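# Slide the blue rider to level the balance beam

## Task

Shift the blue rider weight along the beam to a spot where the beam stays level with nothing holding it, then open the gripper and pull the arm away from it.

## Robot and tools

Robot: two six-joint arms, left_arm and right_arm, each with a two-finger gripper. They face each other across the table. Scene frame: origin at the table centre, +z up, table top at z = 0.020 m. left_arm's base is at (-0.020, +0.458, +0.039) m, turned -90 deg about z (quat_wxyz +0.707, 0, 0, -0.707). right_arm's base is at (-0.020, -0.458, +0.039) m, turned +90 deg about z. Both bases have +z up. The arm names do not match image left and right.

Frames: each arm reports its hand position (m), orientation and velocities in its own base frame, and its wrist camera pose is also given relative to that base. Fixed cameras (cam_head_left, cam_head_right, cam_high, cam_low) are calibrated in the scene frame. The gripper's fingers point along its +x axis and close along its y axis. end_effector_position is the point between the fingers, 3-4 cm behind the tips. Only the last 1.5 cm of each finger face is flat. Reported hand poses can be off by a few cm, more at long reach.

The row: every motion command uses rows of 14 numbers, each in [-1, 1], always for both arms. The order is left_arm waist, shoulder, elbow, wrist pitch, wrist yaw, wrist roll, opening, then the same seven for right_arm. The six joint numbers are offsets, not poses. They are measured from the Joint targets line in the latest result. They are scaled: 1.0 equals 2.055 rad for waist, shoulder and elbow, and 4.263 rad for the three wrist joints. A 0 keeps that joint's target unchanged. The opening is absolute: +1 fully open, -1 fully closed, and empty fingers meet near -0.78. Sending 0 as an opening means half-closed, not 'unchanged', so repeat the current value to leave a gripper alone. Closing fully takes about 0.6 s.

Joint ranges (rad, stated in the arm's own signs): waist -3.054..3.054, shoulder 0.000..3.142, elbow 0.000..2.356, wrist pitch -1.571..1.571, wrist yaw -1.571..1.571, wrist roll -3.142..3.142. The shoulder sign is flipped in everything you send and read, so its usable range in your numbers is -3.142..0. A request more than 0.028 rad past a limit gets the action (or the whole call, if it is the first action) refused. Real limits can differ by up to 0.028 rad. The note 'joint sent to its limit' means a joint was clipped there.

execute_actions(actions, cameras): actions is a list of actions. Each action is up to 15 rows, one per 1/30 s step, and lasts 0.5 s. If there are fewer rows, the last one repeats. All rows in an action count from the targets at its start, not from the previous row. An empty list just reports state and images. Per step, each target stays within 0.368 rad (big joints) or 0.763 rad (wrist joints) of the measured angle. Targets that would move the hand over 70 mm from where it is are scaled back. Large moves therefore need several actions.

move(target, speed, blend, opening_speed, blocking, cameras): target is one 14-number row or a list of up to 15 rows. Every row is an offset from the same current Joint targets, not chained. speed is the peak rad/s of the joint with the farthest to travel, 0.01-7, default 0.5. blend, in rad, rounds corners between listed targets. opening_speed, 0.2 or more per second, ramps the finger command. Paths take at least 0.5 s and at most 10 s. They do not avoid obstacles or the other arm. The extra 'move:' line reports done, off_target (resting over 0.03 rad from target), moving, held or fault, plus limits=held if steps were withheld. done does not mean nothing is touched. Set blocking=false to get control back after about 0.5 s while it runs. stop() brakes a running move, and it needs some distance to do so. wait(seconds 0-10) lets time pass with the last commands held.

zoom_image(camera, region=[x0,y0,x1,y1]) gives a closer look at part of that camera's latest image. Pixels are counted from the top-left, and a region is at most 504x504. Head, high and low images are 504x504. Wrist images are 672x504. show_instructions returns the reference images. finished_scene(scene=1) ends the scene for good, so call it only once the beam is level and stays that way untouched.

Result lines: Joint positions and Joint velocities give six joints per arm (rad, rad/s) plus the finger gap (m; 0.080 is fully open). 'within noise' means the arm is still. Joint targets is the base for your next offsets. Tool commands shows the present opening commands. grip_measured is the finger opening on the command scale, accurate to about 2 mm. grip_effort_n is the motor effort (negative means closing), not the pad force. Joint torques and External joint torques are noisy, offset estimates, and an outside push toward larger angles lowers the external value. 'blocked' names an arm stopped by contact. 'joint command not followed' means the clearance check altered targets. It does not keep the two grippers apart.

Grasping: close to roughly 0.08 below the grip_measured reading at first contact for a firm hold. Use less for a lighter one, which is kind to a small rider. Friction and gravity can leave joints short of target, and tiny turns may not happen at all.

What to avoid: contact torque at the load limits (waist 17.6, shoulder 21.8, elbow 18.8, wrist pitch 3.53, wrist yaw 3.16, wrist roll 2.88 N m) stops that arm for 10 s. Holding loads or stretching out heats motors: MOTOR HOT appears at 50 C, and at 95 C there is an OVER-TEMPERATURE FAULT. Never let the arms hit or squeeze each other. Nothing may fall or be left off the table. Avoid slamming, hard pushing, dropping, and releasing the rider while it or the beam is still moving. A camera cable resting on the beam counts as touching it. Loose objects may get a brief random push. When finished, open the gripper, lift it clear, and check that the beam stays level.

Each tool is called after ">>>" by a JSON object that holds its "method" and its "body", one argument or row to a line.

Reference images:

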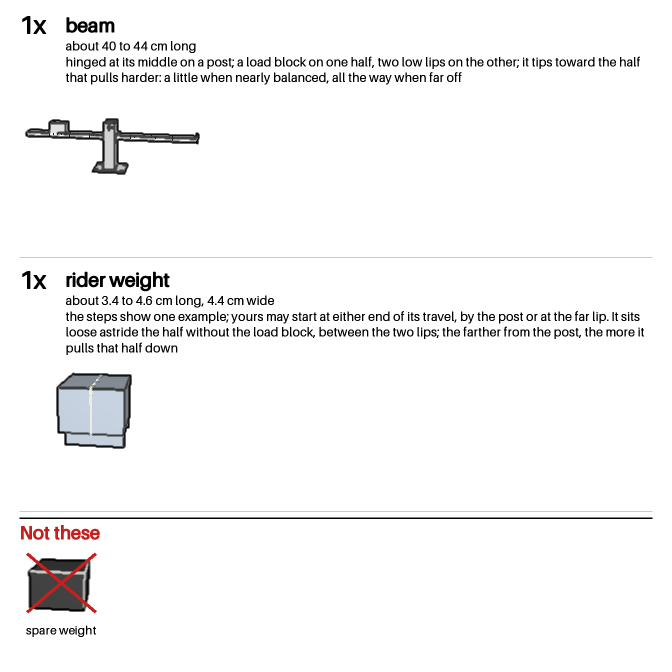

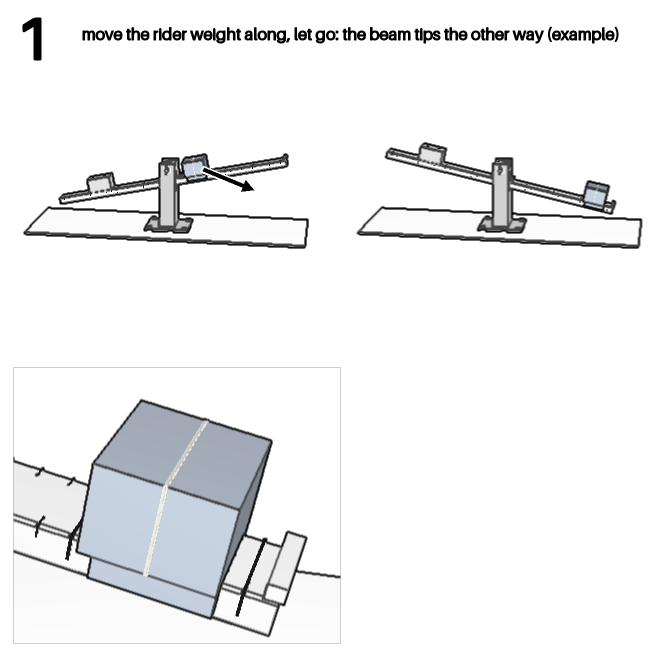

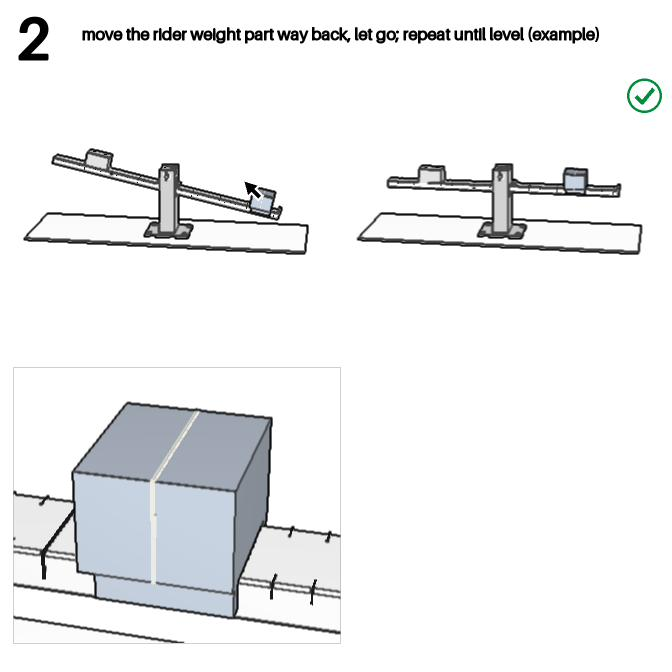

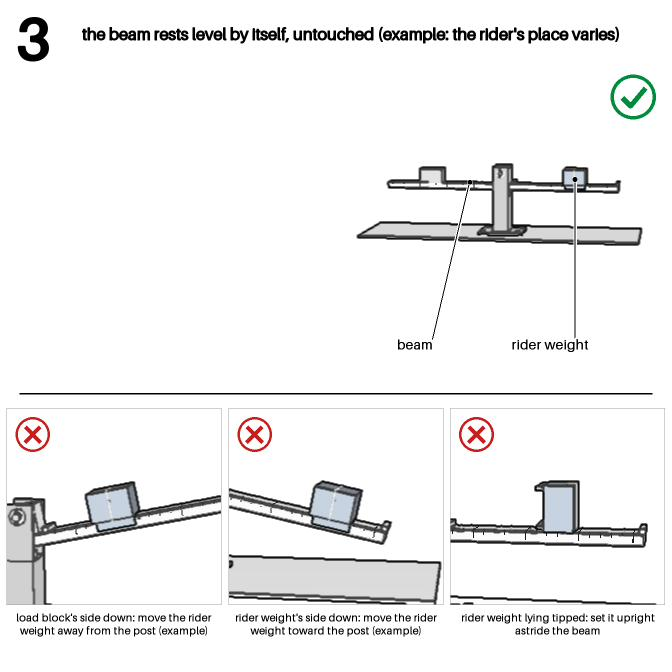

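## Session

>>> {"method": "execute_actions", "body": {
  "actions": []
}}

Scene clock: 0.00 s.
left_arm: end_effector_position=(+0.4128, +0.1908, +0.1782) grip_measured=+1.000 grip_effort_n=n/a end_effector_quat_wxyz=(+0.850, -0.273, +0.013, +0.450) | right_arm: end_effector_position=(+0.3256, +0.0522, +0.3574) grip_measured=+1.000 grip_effort_n=n/a end_effector_quat_wxyz=(+0.950, +0.251, +0.041, +0.183)
Joint positions: left_arm=[0.233 -1.682 0.924 0.417 -0.643 -0.699 0.08] | right_arm=[-0.018 -0.958 0.857 0.116 -0.396 0.519 0.08]
Joint velocities: within noise
Joint torques (N m): no reading
External joint torques (N m): no reading
Heat: left arm: hottest wrist yaw 34 °C (+0.0 °C/min); right arm: hottest wrist pitch 36 °C (+0.0 °C/min).
Joint targets: left_arm=[0.228 -1.672 0.933 0.424 -0.650 -0.694] | right_arm=[-0.013 -0.948 0.871 0.124 -0.401 0.513]
Tool commands: left_gripper/opening=+1.0 right_gripper/opening=+1.0

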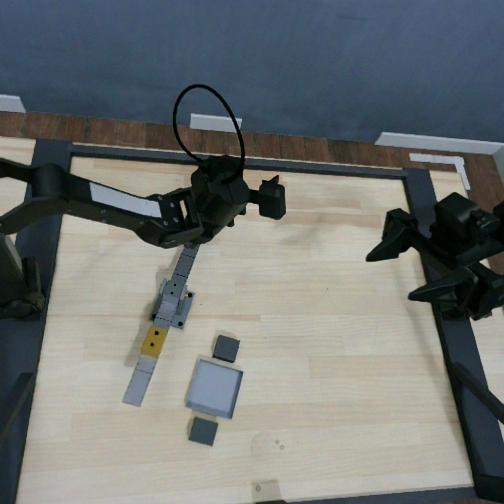

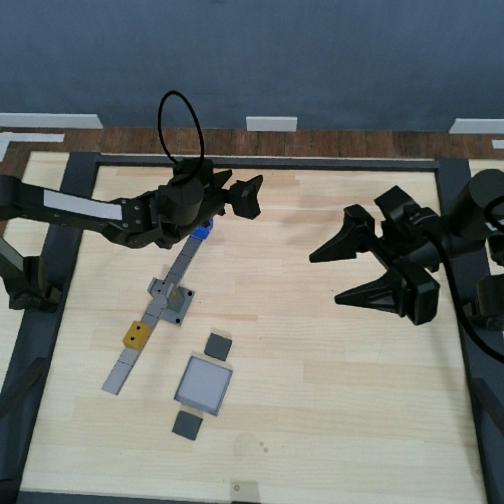

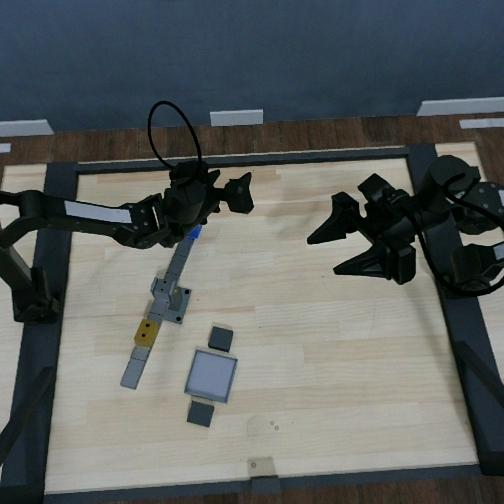

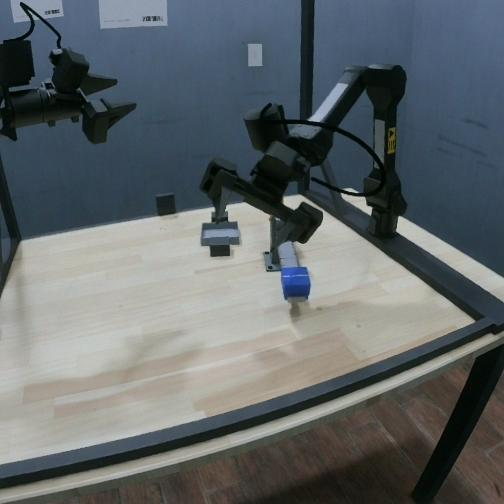

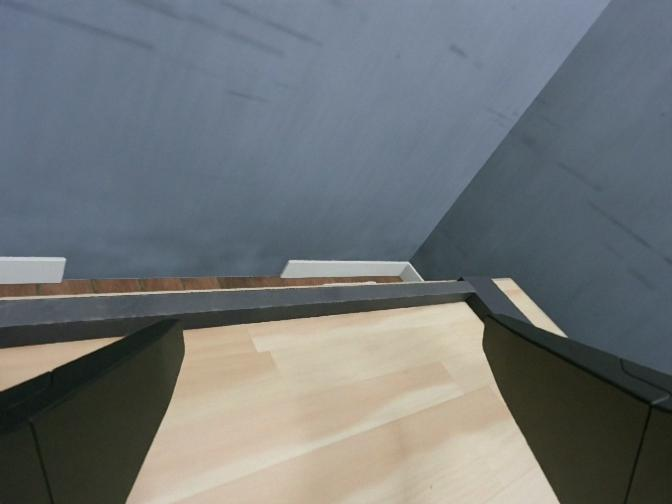

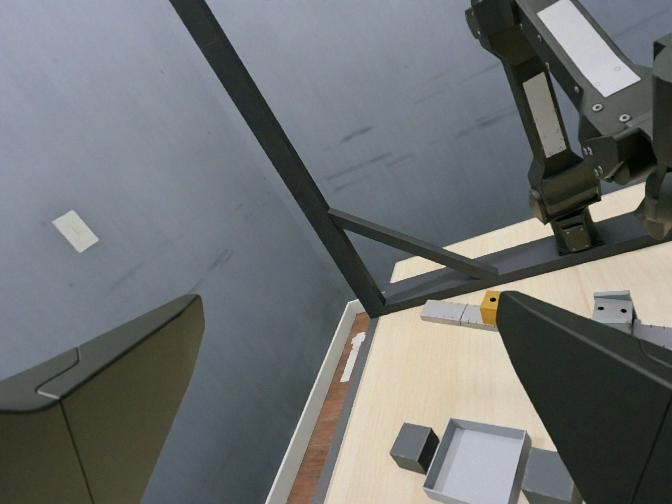

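>>> {"method": "zoom_image", "body": {
  "camera": "cam_high",
  "region": [90, 150, 290, 420]
}}

>>> {"method": "zoom_image", "body": {
  "camera": "cam_low",
  "region": [180, 150, 360, 330]
}}

>>> {"method": "zoom_image", "body": {
  "camera": "cam_head_right",
  "region": [90, 200, 260, 410]
}}

Scaled by 1.867.

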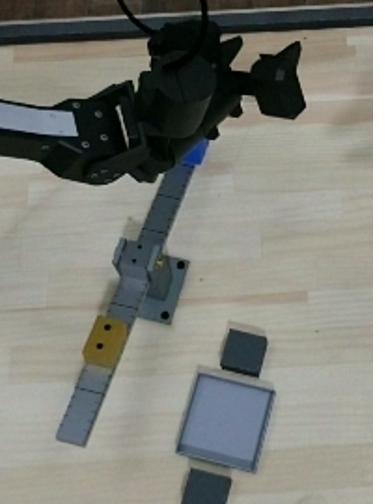

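Scaled by 2.800.

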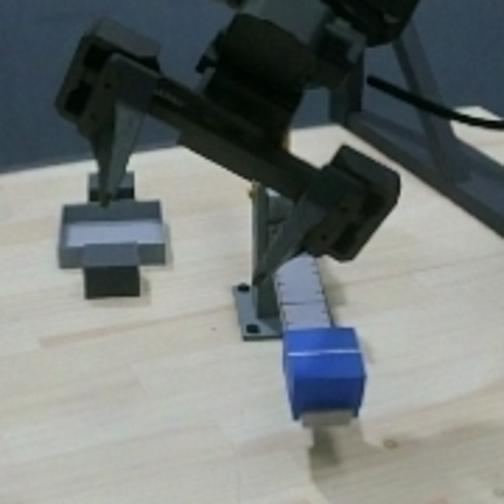

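Scaled by 2.400.

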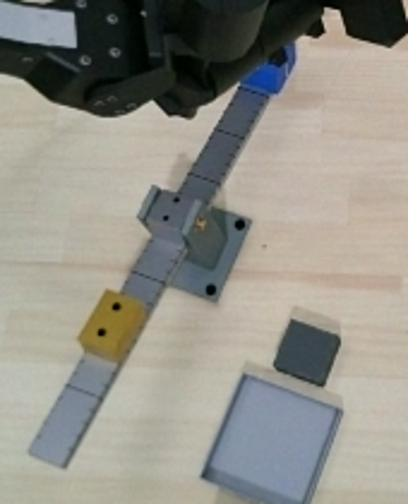

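>>> {"method": "zoom_image", "body": {
  "camera": "cam_low",
  "region": [255, 215, 335, 320]
}}

>>> {"method": "zoom_image", "body": {
  "camera": "cam_head_left",
  "region": [110, 190, 230, 310]
}}

Scaled by 4.800.

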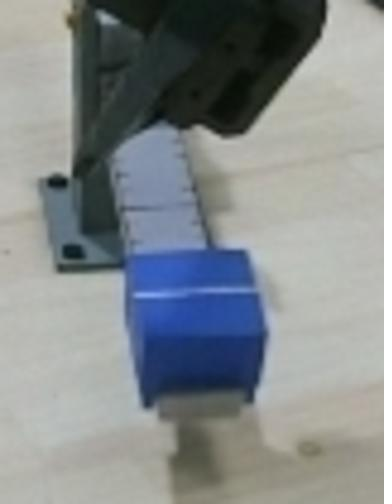

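Scaled by 4.200.

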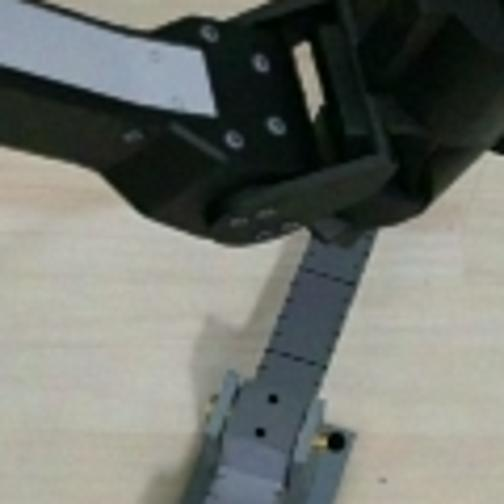

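>>> {"method": "move", "body": {
  "target": [0.12506, -0.15231, 0.43844, -0.43256, 0.15247, -0.02639, 1.0, 0.1241, -0.42384, -0.23844, 0.26765, 0.21499, -0.10016, 1.0],
  "speed": 1.0
}}

Scene clock: 283.83 s.
left_arm: end_effector_position=(+0.3281, +0.1746, +0.1434) grip_measured=+1.000 grip_effort_n=-0.2 end_effector_quat_wxyz=(+0.558, -0.422, +0.576, +0.424) | right_arm: end_effector_position=(+0.3799, +0.0169, +0.0870) grip_measured=+1.000 grip_effort_n=-3.5 end_effector_quat_wxyz=(+0.987, +0.009, +0.082, -0.137)
Joint positions: left_arm=[0.489 -1.982 1.806 -1.42 0.001 -0.793 0.08] | right_arm=[0.237 -1.822 0.383 1.251 0.505 0.086 0.08]
Joint velocities: within noise
Joint torques (N m): left_arm=[0.08 6.94 7.44 0.02 0.1 -0.3] | right_arm=[0.19 5.16 1.85 1.95 0.28 -0.18]
External joint torques (N m): left_arm=[0.14 -1.8 1.78 -0.27 0.14 -0.3] | right_arm=[0.2 -0.11 -1.65 0.39 0.23 -0.18]
Heat: left arm: hottest wrist pitch 35 °C (+0.0 °C/min); right arm: hottest wrist pitch 44 °C (+1.0 °C/min).
Joint targets: left_arm=[0.486 -1.985 1.835 -1.420 0.000 -0.806] | right_arm=[0.243 -1.819 0.381 1.265 0.516 0.086]
move: done
camera_calibration:
cam_left_wrist: T_world_to_cam=[[0.960171, -0.27865, 0.0206341, -0.267506], [-0.270254, -0.907406, 0.321834, 0.234854], [-0.0709556, -0.314592, -0.946571, 0.29516], [0, 0, 0, 1]] pos_world=[0.341265, 0.231422, 0.209325]
cam_right_wrist: T_world_to_cam=[[-0.287181, -0.957871, 0.00319159, 0.129754], [-0.508457, 0.149616, -0.84799, 0.289871], [0.811787, -0.245149, -0.530003, -0.177951], [0, 0, 0, 1]] pos_world=[0.329108, 0.0372934, 0.151079]

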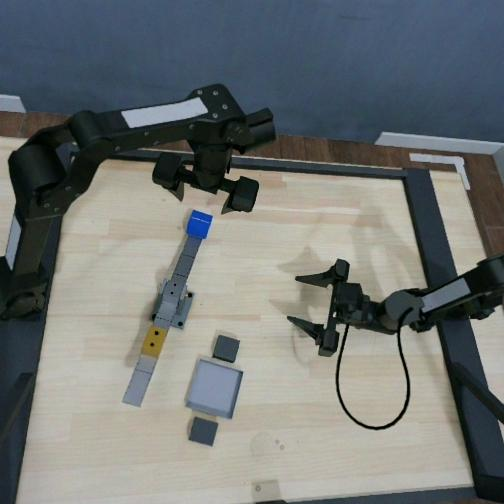

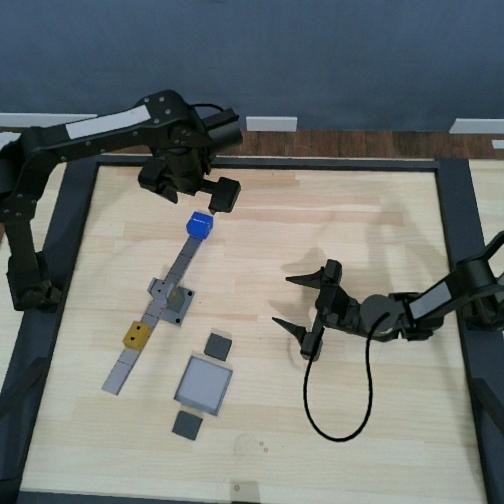

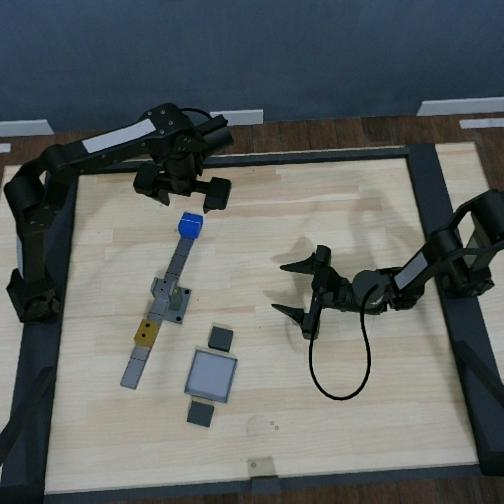

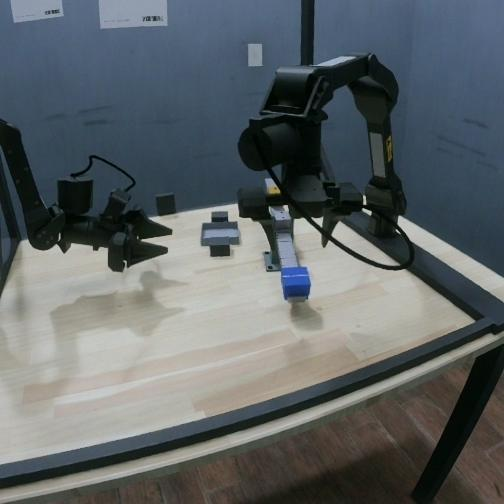

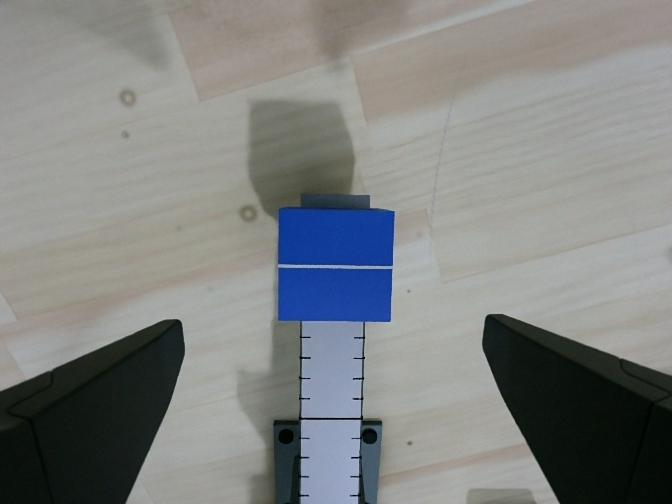

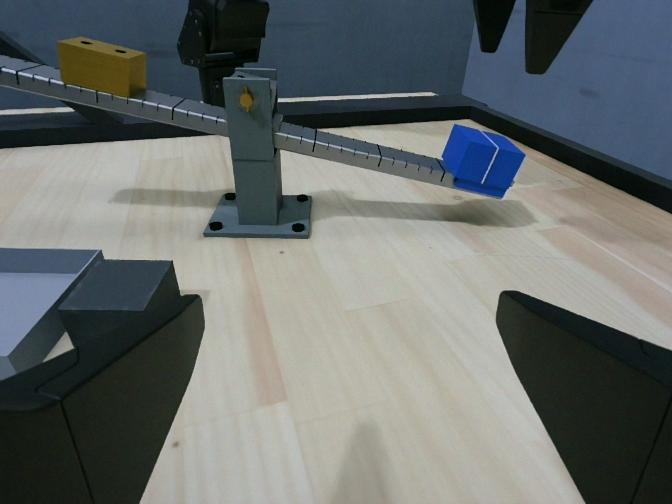

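>>> {"method": "zoom_image", "body": {
  "camera": "cam_right_wrist",
  "region": [200, 60, 560, 240]
}}

>>> {"method": "zoom_image", "body": {
  "camera": "cam_left_wrist",
  "region": [230, 180, 440, 504]
}}

Scaled by 1.400.

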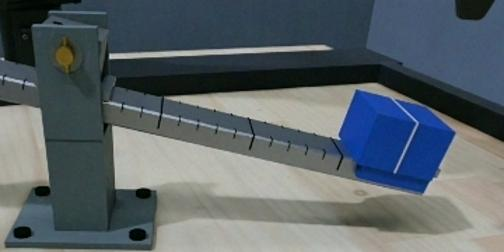

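Scaled by 1.556.

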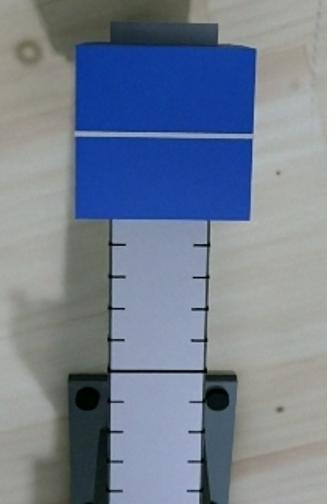

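>>> {"method": "move", "body": {
  "target": [0.00195, -0.00453, -0.142, 0.07654, 0, 0.00493, 1.0, 0, 0, 0, 0, 0, 0, 1.0],
  "speed": 0.4,
  "cameras": ["cam_left_wrist", "cam_right_wrist"]
}}

Scene clock: 402.80 s.
left_arm: end_effector_position=(+0.3365, +0.1804, +0.0759) grip_measured=+1.000 grip_effort_n=0.2 end_effector_quat_wxyz=(+0.576, -0.426, +0.556, +0.422) | right_arm: end_effector_position=(+0.3800, +0.0157, +0.0870) grip_measured=+1.000 grip_effort_n=-3.5 end_effector_quat_wxyz=(+0.987, +0.009, +0.082, -0.138)
Joint positions: left_arm=[0.492 -1.995 1.554 -1.103 0.001 -0.793 0.08] | right_arm=[0.234 -1.822 0.383 1.251 0.505 0.086 0.08]
Joint velocities: within noise
Joint torques (N m): left_arm=[0.16 7.34 3.26 0.66 0.09 0.23] | right_arm=[0.1 5.14 1.85 1.99 0.27 -0.18]
External joint torques (N m): left_arm=[0.22 -1.62 -2.5 0.28 0.13 0.23] | right_arm=[0.1 -0.13 -1.62 0.43 0.21 -0.19]
Heat: left arm: hottest shoulder 35 °C (+0.0 °C/min); right arm: hottest wrist pitch 54 °C (+2.0 °C/min). Fold the right arm in close to its base, or ease its load, before you think long.
Joint targets: left_arm=[0.490 -1.995 1.543 -1.094 0.000 -0.785] | right_arm=[0.243 -1.819 0.381 1.265 0.516 0.086]
MOTOR HOT: the wrist pitch of the right arm reports 54 °C; the controller stops that arm at 95 °C. To cool a motor, set the load down, stop pushing, or move to a pose that needs little force.
move: done
camera_calibration:
cam_left_wrist: T_world_to_cam=[[0.959134, -0.276714, 0.0590848, -0.275508], [-0.28185, -0.915929, 0.285717, 0.272274], [-0.0249443, -0.290694, -0.956491, 0.214548], [0, 0, 0, 1]] pos_world=[0.346341, 0.235514, 0.143698]
cam_right_wrist: T_world_to_cam=[[-0.2901, -0.956991, 0.00323709, 0.12978], [-0.508018, 0.151131, -0.847984, 0.28992], [0.811024, -0.247645, -0.530012, -0.178013], [0, 0, 0, 1]] pos_world=[0.329307, 0.0362985, 0.151079]
Images, in order (width x height): cam_left_wrist 672x504, cam_right_wrist 672x504.

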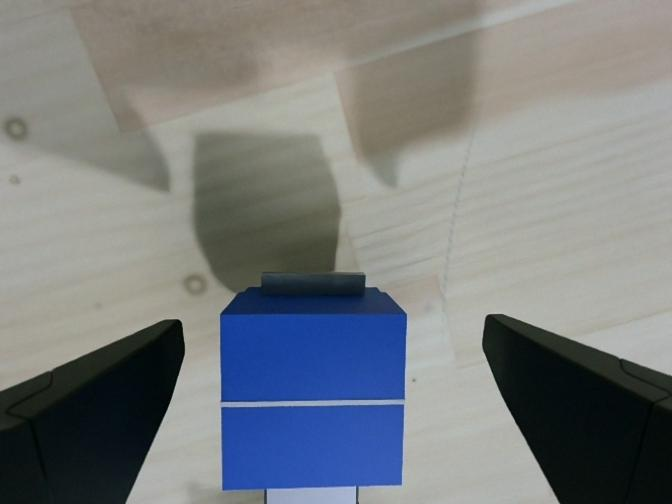

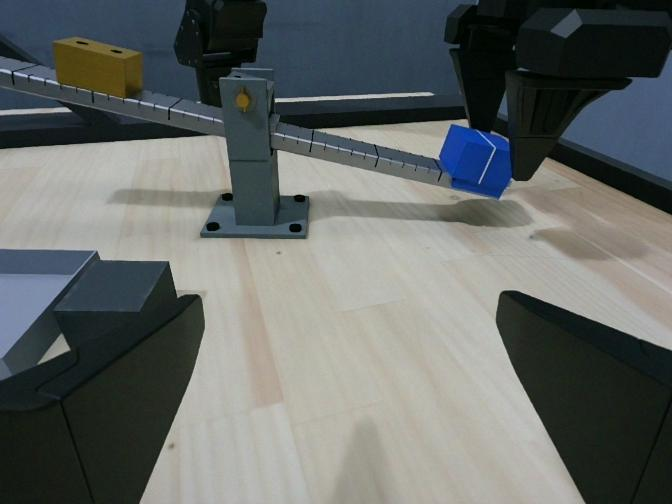

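>>> {"method": "move", "body": {
  "target": [0, 0.0034, -0.01995, 0, 0, 0, 1.0, 0, 0, 0, 0, 0, 0, 1.0],
  "speed": 0.2,
  "cameras": ["cam_left_wrist", "cam_right_wrist"]
}}

Scene clock: 433.73 s.
left_arm: end_effector_position=(+0.3265, +0.1750, +0.0656) grip_measured=+1.000 grip_effort_n=-0.2 end_effector_quat_wxyz=(+0.561, -0.423, +0.571, +0.424) | right_arm: end_effector_position=(+0.3800, +0.0157, +0.0870) grip_measured=+1.000 grip_effort_n=-3.0 end_effector_quat_wxyz=(+0.987, +0.009, +0.082, -0.138)
Joint positions: left_arm=[0.492 -1.995 1.513 -1.103 0.001 -0.793 0.08] | right_arm=[0.234 -1.822 0.383 1.251 0.505 0.086 0.08]
Joint velocities: within noise
Joint torques (N m): left_arm=[0.14 7.99 3.33 0.56 0.1 0.23] | right_arm=[0.3 5.15 1.99 1.92 0.22 -0.2]
External joint torques (N m): left_arm=[0.18 -0.8 -2.24 0.27 0.13 0.23] | right_arm=[0.33 -0.07 -1.48 0.37 0.16 -0.2]
Heat: left arm: hottest shoulder 35 °C (+0.0 °C/min); right arm: hottest wrist pitch 54 °C (+1.0 °C/min). Fold the right arm in close to its base, or ease its load, before you think long.
Joint targets: left_arm=[0.490 -1.988 1.502 -1.094 0.000 -0.785] | right_arm=[0.243 -1.819 0.381 1.265 0.516 0.086]
MOTOR HOT: still on. The wrist pitch of the right arm reports 54 °C.
move: done
camera_calibration:
cam_left_wrist: T_world_to_cam=[[0.96074, -0.275885, 0.0294179, -0.265559], [-0.270938, -0.910068, 0.313639, 0.261126], [-0.0597561, -0.309296, -0.949086, 0.217082], [0, 0, 0, 1]] pos_world=[0.338854, 0.231522, 0.131942]
cam_right_wrist: T_world_to_cam=[[-0.2901, -0.956991, 0.00323709, 0.12978], [-0.508018, 0.151131, -0.847984, 0.28992], [0.811024, -0.247645, -0.530012, -0.178013], [0, 0, 0, 1]] pos_world=[0.329307, 0.0362985, 0.151079]
Images, in order (width x height): cam_left_wrist 672x504, cam_right_wrist 672x504.

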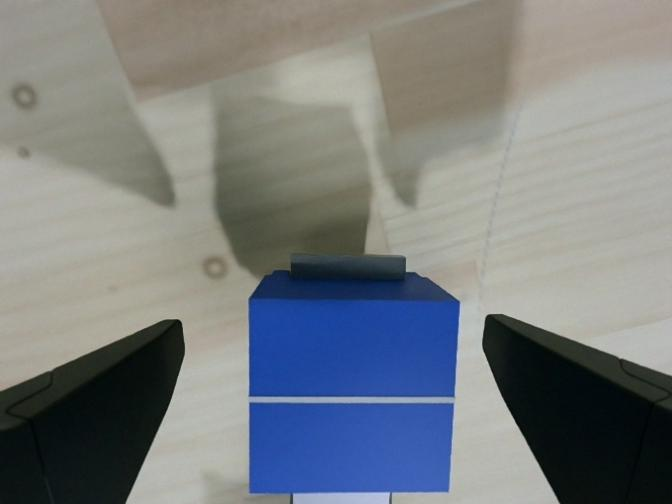

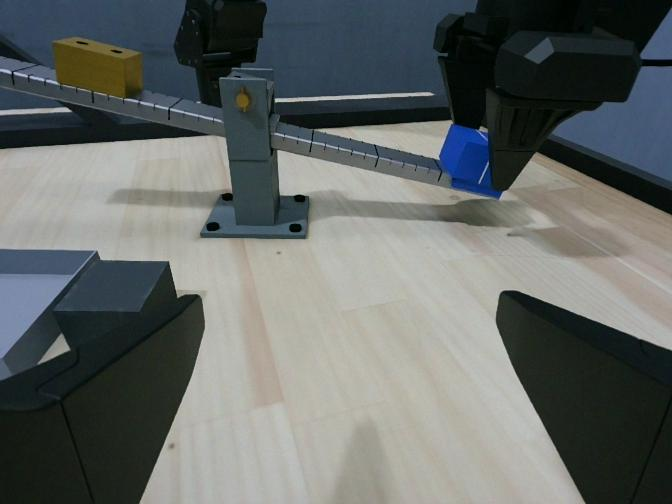

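>>> {"method": "move", "body": {
  "target": [
    [-0.0068, 0, 0, 0.0028, 0, 0, 1.0, 0, 0, 0, 0, 0, 0, 1.0],
    [-0.0068, 0, 0, 0.0028, 0, 0, 0.16, 0, 0, 0, 0, 0, 0, 1.0]
  ],
  "speed": 0.2,
  "opening_speed": 1.0,
  "cameras": ["cam_left_wrist", "cam_right_wrist"]
}}

Scene clock: 473.93 s.
left_arm: end_effector_position=(+0.3300, +0.1732, +0.0652) grip_measured=+0.178 grip_effort_n=-83.5 end_effector_quat_wxyz=(+0.569, -0.419, +0.571, +0.419) | right_arm: end_effector_position=(+0.3800, +0.0157, +0.0870) grip_measured=+1.000 grip_effort_n=-3.0 end_effector_quat_wxyz=(+0.987, +0.009, +0.082, -0.138)
Joint positions: left_arm=[0.483 -1.995 1.511 -1.09 0 -0.785 0.043] | right_arm=[0.234 -1.822 0.383 1.251 0.505 0.086 0.08]
Joint velocities: within noise
Joint torques (N m): left_arm=[-0.18 8 3.34 0.59 0.09 0.19] | right_arm=[0.31 5.03 1.95 1.98 0.24 -0.2]
External joint torques (N m): left_arm=[-0.2 -0.83 -2.26 0.29 0.13 0.19] | right_arm=[0.29 -0.24 -1.56 0.42 0.19 -0.2]
Heat: left arm: hottest shoulder 36 °C (+1.0 °C/min); right arm: hottest wrist pitch 55 °C (+1.0 °C/min). Fold the right arm in close to its base, or ease its load, before you think long.
Joint targets: left_arm=[0.476 -1.988 1.502 -1.082 0.000 -0.785] | right_arm=[0.243 -1.819 0.381 1.265 0.516 0.086]
MOTOR HOT: still on. The wrist pitch of the right arm reports 55 °C.
move: done
camera_calibration:
cam_left_wrist: T_world_to_cam=[[0.955665, -0.292238, 0.036082, -0.265305], [-0.28898, -0.907295, 0.30546, 0.266565], [-0.0565302, -0.302345, -0.951521, 0.2143], [0, 0, 0, 1]] pos_world=[0.342689, 0.229113, 0.132059]
cam_right_wrist: T_world_to_cam=[[-0.2901, -0.956991, 0.00323709, 0.12978], [-0.508018, 0.151131, -0.847984, 0.28992], [0.811024, -0.247645, -0.530012, -0.178013], [0, 0, 0, 1]] pos_world=[0.329307, 0.0362985, 0.151079]
Images, in order (width x height): cam_left_wrist 672x504, cam_right_wrist 672x504.

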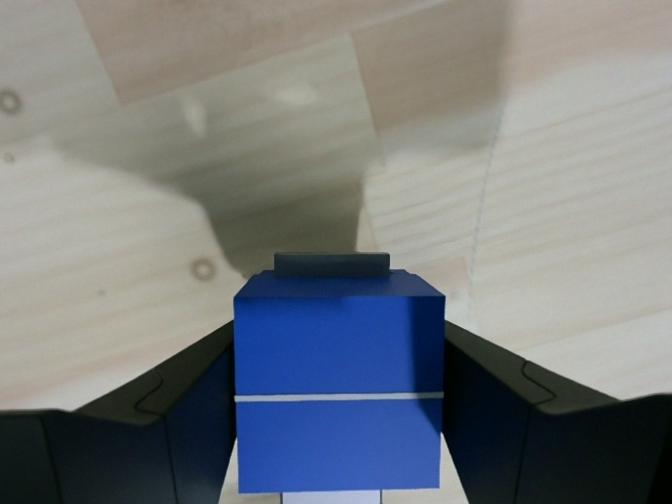

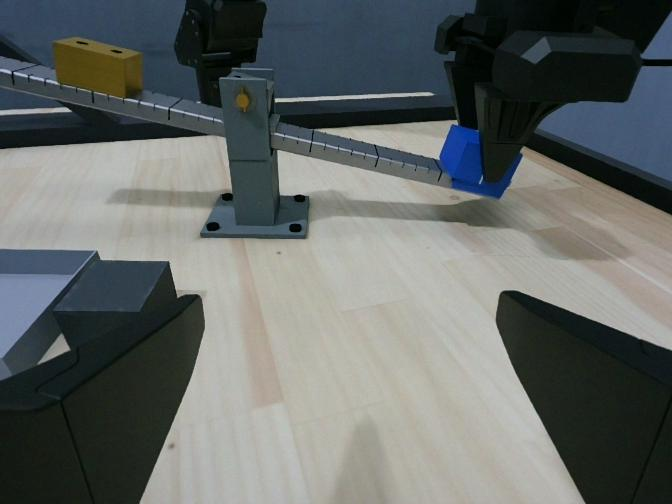

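>>> {"method": "move", "body": {
  "target": [
    [-0.04346, 0.0584, -0.05805, 0, 0, -0.02228, 0.165, 0, 0, 0, 0, 0, 0, 1.0],
    [-0.04346, 0.0584, -0.05805, 0, 0, -0.02228, 0.6, 0, 0, 0, 0, 0, 0, 1.0]
  ],
  "speed": 0.1,
  "opening_speed": 1.0,
  "cameras": ["cam_left_wrist", "cam_right_wrist"]
}}

Scene clock: 527.03 s.
left_arm: end_effector_position=(+0.3183, +0.1314, +0.0734) grip_measured=+0.596 grip_effort_n=15.6 end_effector_quat_wxyz=(+0.568, -0.417, +0.574, +0.416) | right_arm: end_effector_position=(+0.3800, +0.0157, +0.0870) grip_measured=+1.000 grip_effort_n=-3.5 end_effector_quat_wxyz=(+0.987, +0.009, +0.082, -0.138)
Joint positions: left_arm=[0.393 -1.886 1.393 -1.086 0.003 -0.868 0.062] | right_arm=[0.234 -1.822 0.383 1.251 0.505 0.086 0.08]
Joint velocities: within noise
Joint torques (N m): left_arm=[-0.22 8.5 3.19 0.27 0.07 -0.29] | right_arm=[0.21 5.12 1.8 1.96 0.21 -0.18]
External joint torques (N m): left_arm=[-0.14 0.48 -2.38 -0.02 0.1 -0.29] | right_arm=[0.21 -0.13 -1.69 0.4 0.15 -0.18]
Heat: left arm: hottest shoulder 37 °C (+1.0 °C/min); right arm: hottest wrist pitch 56 °C (+1.0 °C/min). Fold the right arm in close to its base, or ease its load, before you think long.
Joint targets: left_arm=[0.386 -1.868 1.382 -1.082 0.000 -0.880] | right_arm=[0.243 -1.819 0.381 1.265 0.516 0.086]
MOTOR HOT: still on. The wrist pitch of the right arm reports 56 °C.
move: done
camera_calibration:
cam_left_wrist: T_world_to_cam=[[0.9535, -0.299423, 0.0344043, -0.264853], [-0.294985, -0.903713, 0.310301, 0.223881], [-0.0618198, -0.306021, -0.950016, 0.21074], [0, 0, 0, 1]] pos_world=[0.331607, 0.187512, 0.139848]
cam_right_wrist: T_world_to_cam=[[-0.2901, -0.956991, 0.00323709, 0.12978], [-0.508018, 0.151131, -0.847984, 0.28992], [0.811024, -0.247645, -0.530012, -0.178013], [0, 0, 0, 1]] pos_world=[0.329307, 0.0362985, 0.151079]
Images, in order (width x height): cam_left_wrist 672x504, cam_right_wrist 672x504.

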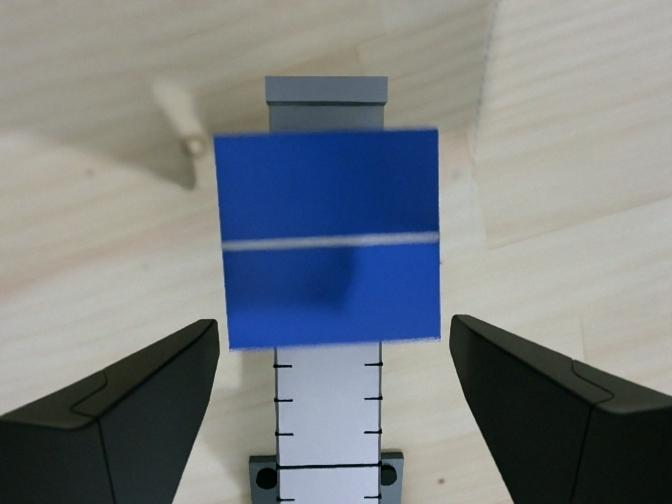

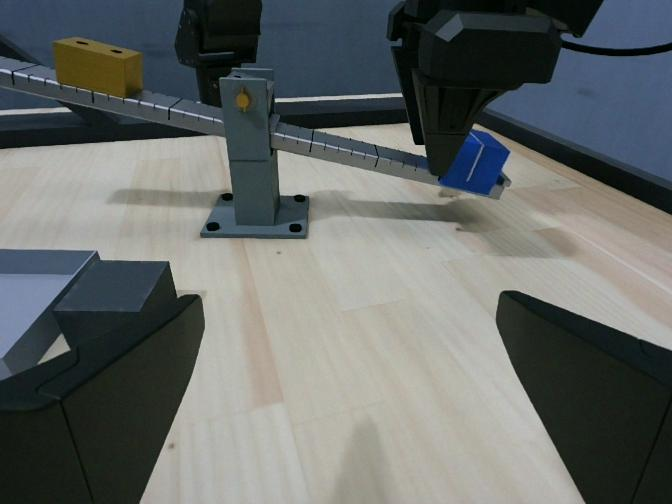

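>>> {"method": "wait", "body": {
  "seconds": 0.1,
  "cameras": ["cam_left_wrist", "cam_right_wrist"]
}}

Scene clock: 533.17 s.
left_arm: end_effector_position=(+0.3181, +0.1319, +0.0734) grip_measured=+0.597 grip_effort_n=15.1 end_effector_quat_wxyz=(+0.568, -0.417, +0.574, +0.417) | right_arm: end_effector_position=(+0.3800, +0.0157, +0.0870) grip_measured=+1.000 grip_effort_n=-4.0 end_effector_quat_wxyz=(+0.987, +0.009, +0.082, -0.138)
Joint positions: left_arm=[0.394 -1.886 1.393 -1.086 0.003 -0.868 0.062] | right_arm=[0.234 -1.822 0.383 1.251 0.505 0.086 0.08]
Joint velocities: within noise
Joint torques (N m): left_arm=[-0.21 8.49 3.2 0.28 0.07 -0.29] | right_arm=[0.32 5.15 1.83 1.97 0.26 -0.17]
External joint torques (N m): left_arm=[-0.2 0.4 -2.41 -0.02 0.11 -0.29] | right_arm=[0.3 -0.13 -1.63 0.41 0.21 -0.17]
Heat: left arm: hottest shoulder 38 °C (+2.0 °C/min); right arm: hottest wrist pitch 56 °C (+1.0 °C/min). Fold the right arm in close to its base, or ease its load, before you think long.
Joint targets: left_arm=[0.386 -1.868 1.382 -1.082 0.000 -0.880] | right_arm=[0.243 -1.819 0.381 1.265 0.516 0.086]
Tool commands: left_gripper/opening=+0.6 right_gripper/opening=+1.0
MOTOR HOT: still on. The wrist pitch of the right arm reports 56 °C.
wait: 0.10 s; at rest from the start
camera_calibration:
cam_left_wrist: T_world_to_cam=[[0.953962, -0.297956, 0.0343336, -0.264833], [-0.293571, -0.904163, 0.310331, 0.223855], [-0.0614217, -0.306123, -0.950008, 0.210761], [0, 0, 0, 1]] pos_world=[0.331303, 0.188012, 0.139848]
cam_right_wrist: T_world_to_cam=[[-0.2901, -0.956991, 0.00323709, 0.12978], [-0.508018, 0.151131, -0.847984, 0.28992], [0.811024, -0.247645, -0.530012, -0.178013], [0, 0, 0, 1]] pos_world=[0.329307, 0.0362985, 0.151079]
Images, in order (width x height): cam_left_wrist 672x504, cam_right_wrist 672x504.

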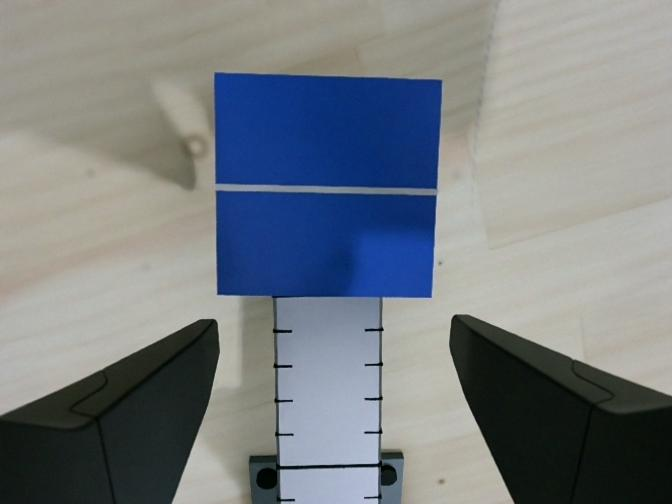

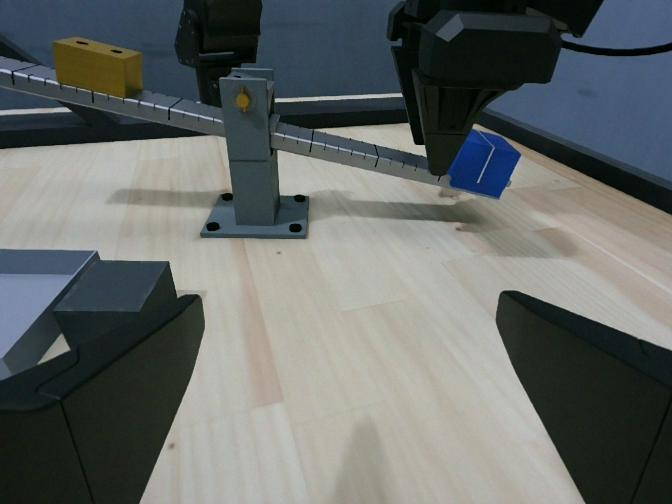

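>>> {"method": "move", "body": {
  "target": [0.0798, -0.14258, 0.19027, -0.06122, 0.03706, 0.04562, 1.0, 0, 0, 0, 0, 0, 0, 1.0],
  "speed": 0.35,
  "cameras": ["cam_left_wrist", "cam_right_wrist"]
}}

Scene clock: 686.03 s.
left_arm: end_effector_position=(+0.3323, +0.1793, +0.0672) grip_measured=+0.997 grip_effort_n=15.6 end_effector_quat_wxyz=(+0.504, -0.460, +0.634, +0.364) | right_arm: end_effector_position=(+0.3800, +0.0157, +0.0870) grip_measured=+1.000 grip_effort_n=-3.5 end_effector_quat_wxyz=(+0.987, +0.009, +0.082, -0.138)
Joint positions: left_arm=[0.554 -2.157 1.746 -1.334 0.148 -0.687 0.08] | right_arm=[0.234 -1.822 0.383 1.251 0.505 0.086 0.08]
Joint velocities: within noise
Joint torques (N m): left_arm=[-0.11 7.61 7.05 -0.19 0.19 0.23] | right_arm=[0.16 5 1.89 1.94 0.25 -0.16]
External joint torques (N m): left_arm=[0.04 -2.18 1.59 -0.23 0.12 0.23] | right_arm=[0.1 -0.27 -1.61 0.37 0.21 -0.16]
Heat: left arm: hottest shoulder 43 °C (+0.0 °C/min); right arm: hottest wrist pitch 58 °C (+1.0 °C/min). Fold the right arm in close to its base, or ease its load, before you think long.
Joint targets: left_arm=[0.550 -2.161 1.773 -1.343 0.158 -0.686] | right_arm=[0.243 -1.819 0.381 1.265 0.516 0.086]
MOTOR HOT: still on. The wrist pitch of the right arm reports 58 °C.
move: done
camera_calibration:
cam_left_wrist: T_world_to_cam=[[0.953871, -0.297744, 0.0384423, -0.264337], [-0.274695, -0.813937, 0.511908, 0.236803], [-0.121128, -0.498854, -0.85818, 0.268599], [0, 0, 0, 1]] pos_world=[0.349727, 0.24803, 0.119447]
cam_right_wrist: T_world_to_cam=[[-0.2901, -0.956991, 0.00323709, 0.12978], [-0.508018, 0.151131, -0.847984, 0.28992], [0.811024, -0.247645, -0.530012, -0.178013], [0, 0, 0, 1]] pos_world=[0.329307, 0.0362985, 0.151079]
Images, in order (width x height): cam_left_wrist 672x504, cam_right_wrist 672x504.

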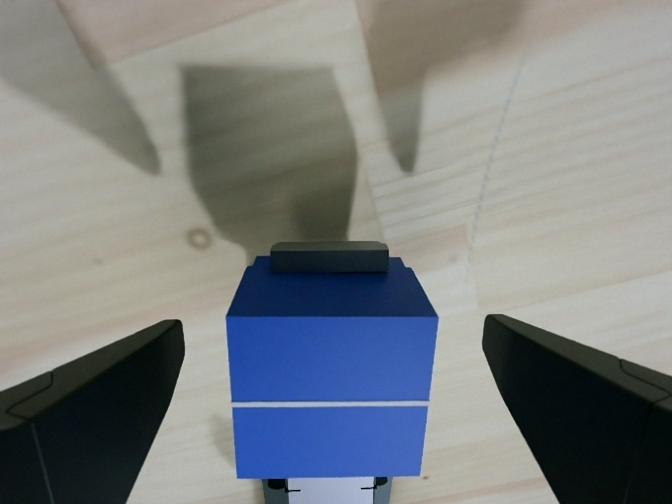

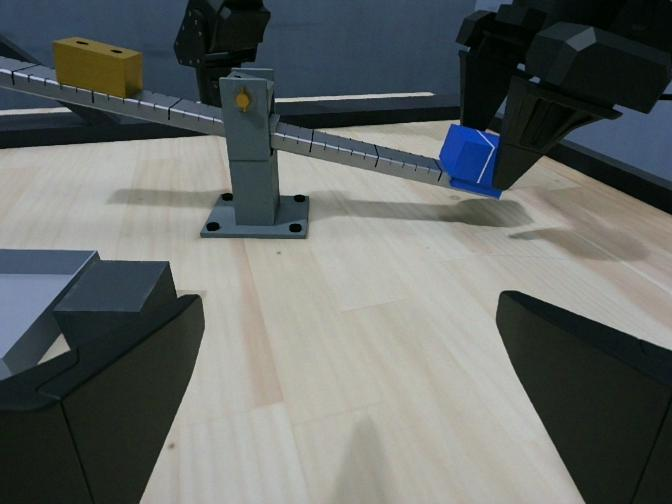

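>>> {"method": "move", "body": {
  "target": [
    [0, 0, 0, 0, 0, 0, 0.165, 0, 0, 0, 0, 0, 0, 1.0],
    [-0.03333, 0.10054, -0.05888, 0.02135, -0.03777, -0.02369, 0.165, 0, 0, 0, 0, 0, 0, 1.0],
    [-0.09226, 0.17392, -0.15703, 0.03322, -0.03777, -0.05208, 0.165, 0, 0, 0, 0, 0, 0, 1.0]
  ],
  "speed": 0.15,
  "blend": [0, 0.05, 0],
  "opening_speed": 1.2,
  "cameras": ["cam_left_wrist", "cam_right_wrist"]
}}

Scene clock: 718.90 s.
left_arm: end_effector_position=(+0.3136, +0.1213, +0.1107) grip_measured=+0.181 grip_effort_n=-77.0 end_effector_quat_wxyz=(+0.571, -0.417, +0.571, +0.418) | right_arm: end_effector_position=(+0.3800, +0.0157, +0.0870) grip_measured=+1.000 grip_effort_n=-4.0 end_effector_quat_wxyz=(+0.987, +0.009, +0.082, -0.138)
Joint positions: left_arm=[0.368 -1.823 1.462 -1.21 -0.002 -0.894 0.043] | right_arm=[0.234 -1.822 0.383 1.251 0.505 0.086 0.08]
Joint velocities: within noise
Joint torques (N m): left_arm=[-0.21 8.35 3.34 0.58 -0.09 -0.31] | right_arm=[0.27 5.11 1.84 1.97 0.28 -0.18]
External joint torques (N m): left_arm=[-0.18 0.61 -2.45 0.24 -0.05 -0.32] | right_arm=[0.26 -0.16 -1.59 0.41 0.22 -0.18]
Heat: left arm: hottest shoulder 40 °C (-3.0 °C/min); right arm: hottest wrist pitch 59 °C (+1.0 °C/min). Fold the right arm in close to its base, or ease its load, before you think long.
Joint targets: left_arm=[0.361 -1.803 1.451 -1.201 -0.003 -0.908] | right_arm=[0.243 -1.819 0.381 1.265 0.516 0.086]
MOTOR HOT: still on. The wrist pitch of the right arm reports 59 °C.
move: done
camera_calibration:
cam_left_wrist: T_world_to_cam=[[0.953754, -0.298259, 0.0373326, -0.26527], [-0.295264, -0.90634, 0.302269, 0.203041], [-0.0563186, -0.299314, -0.952491, 0.240565], [0, 0, 0, 1]] pos_world=[0.326502, 0.17691, 0.177666]
cam_right_wrist: T_world_to_cam=[[-0.2901, -0.956991, 0.00323709, 0.12978], [-0.508018, 0.151131, -0.847984, 0.28992], [0.811024, -0.247645, -0.530012, -0.178013], [0, 0, 0, 1]] pos_world=[0.329307, 0.0362985, 0.151079]
Images, in order (width x height): cam_left_wrist 672x504, cam_right_wrist 672x504.

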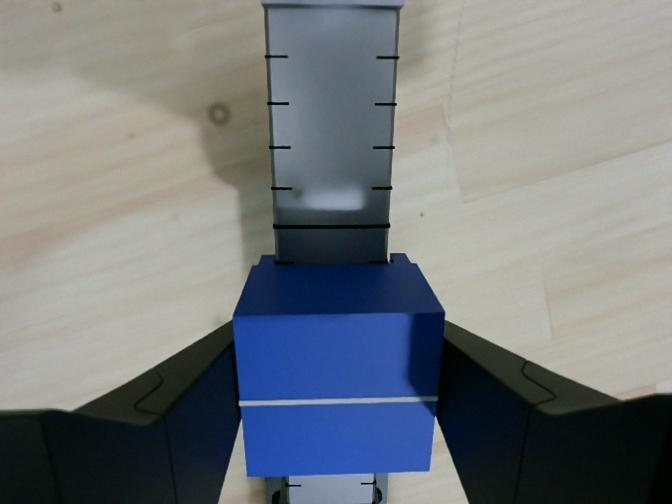

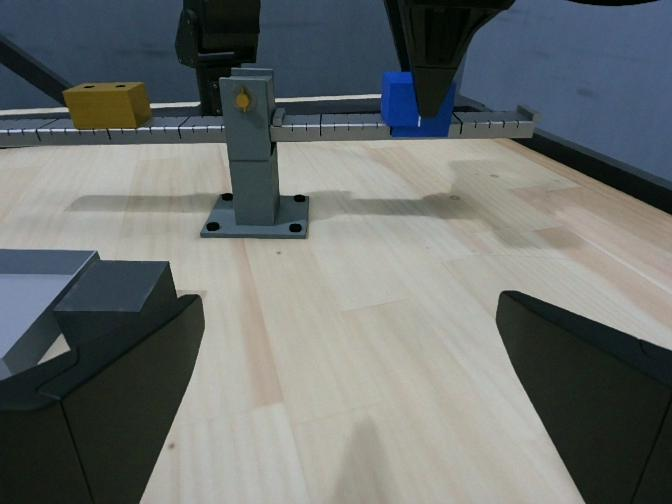

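>>> {"method": "execute_actions", "body": {
  "actions": [
    [[0,0,0,0,0,0,0.25,0,0,0,0,0,0,1.0],[0,0,0,0,0,0,0.25,0,0,0,0,0,0,1.0],[0,0,0,0,0,0,0.25,0,0,0,0,0,0,1.0],[0,0,0,0,0,0,0.25,0,0,0,0,0,0,1.0],[0,0,0,0,0,0,0.25,0,0,0,0,0,0,1.0],[0,0,0,0,0,0,0.165,0,0,0,0,0,0,1.0]]
  ],
  "cameras": ["cam_left_wrist", "cam_right_wrist"]
}}

Scene clock: 732.30 s.
left_arm: end_effector_position=(+0.3135, +0.1205, +0.1108) grip_measured=+0.181 grip_effort_n=-77.0 end_effector_quat_wxyz=(+0.570, -0.419, +0.571, +0.417) | right_arm: end_effector_position=(+0.3800, +0.0157, +0.0870) grip_measured=+1.000 grip_effort_n=-4.0 end_effector_quat_wxyz=(+0.987, +0.009, +0.082, -0.138)
Joint positions: left_arm=[0.368 -1.821 1.461 -1.21 0.003 -0.895 0.043] | right_arm=[0.234 -1.822 0.383 1.251 0.505 0.086 0.08]
Joint velocities: within noise
Joint torques (N m): left_arm=[-0.24 8.21 3.45 0.57 -0.1 -0.3] | right_arm=[0.37 5.14 1.9 1.94 0.26 -0.21]
External joint torques (N m): left_arm=[-0.2 0.64 -2.22 0.25 -0.07 -0.3] | right_arm=[0.35 -0.06 -1.52 0.4 0.2 -0.21]
Heat: left arm: hottest shoulder 42 °C (-1.0 °C/min); right arm: hottest wrist pitch 59 °C (+1.0 °C/min). Fold the right arm in close to its base, or ease its load, before you think long.
Joint targets: left_arm=[0.361 -1.803 1.451 -1.201 -0.003 -0.908] | right_arm=[0.243 -1.819 0.381 1.265 0.516 0.086]
MOTOR HOT: still on. The wrist pitch of the right arm reports 59 °C.
camera_calibration:
cam_left_wrist: T_world_to_cam=[[0.954149, -0.296618, 0.0402243, -0.265961], [-0.294381, -0.905512, 0.305593, 0.20148], [-0.0542209, -0.303423, -0.951312, 0.240121], [0, 0, 0, 1]] pos_world=[0.326098, 0.176412, 0.177558]
cam_right_wrist: T_world_to_cam=[[-0.2901, -0.956991, 0.00323709, 0.12978], [-0.508018, 0.151131, -0.847984, 0.28992], [0.811024, -0.247645, -0.530012, -0.178013], [0, 0, 0, 1]] pos_world=[0.329307, 0.0362985, 0.151079]
Images, in order (width x height): cam_left_wrist 672x504, cam_right_wrist 672x504.

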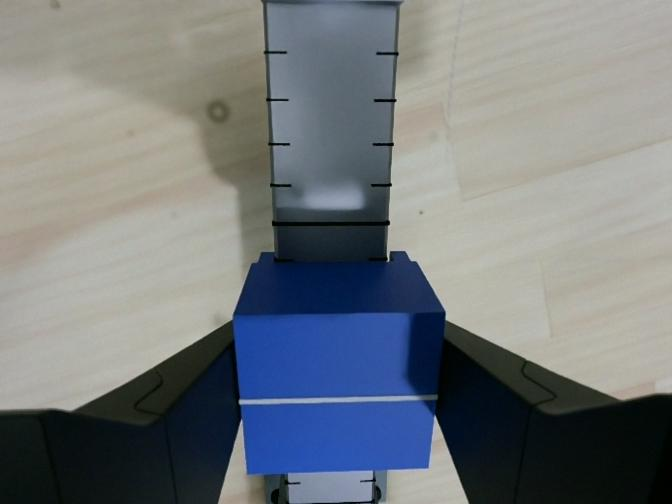

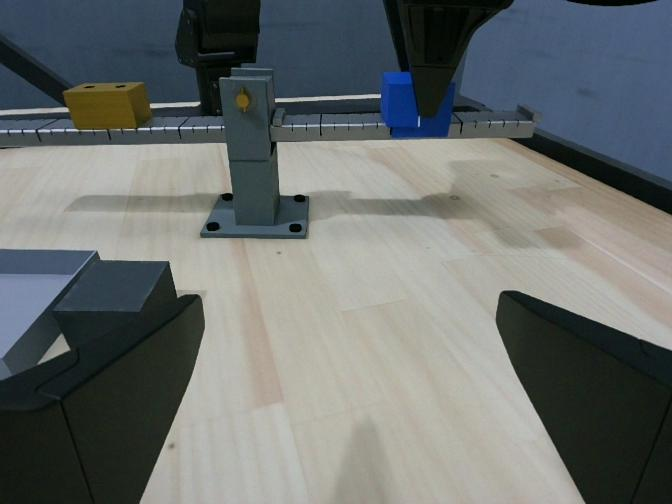

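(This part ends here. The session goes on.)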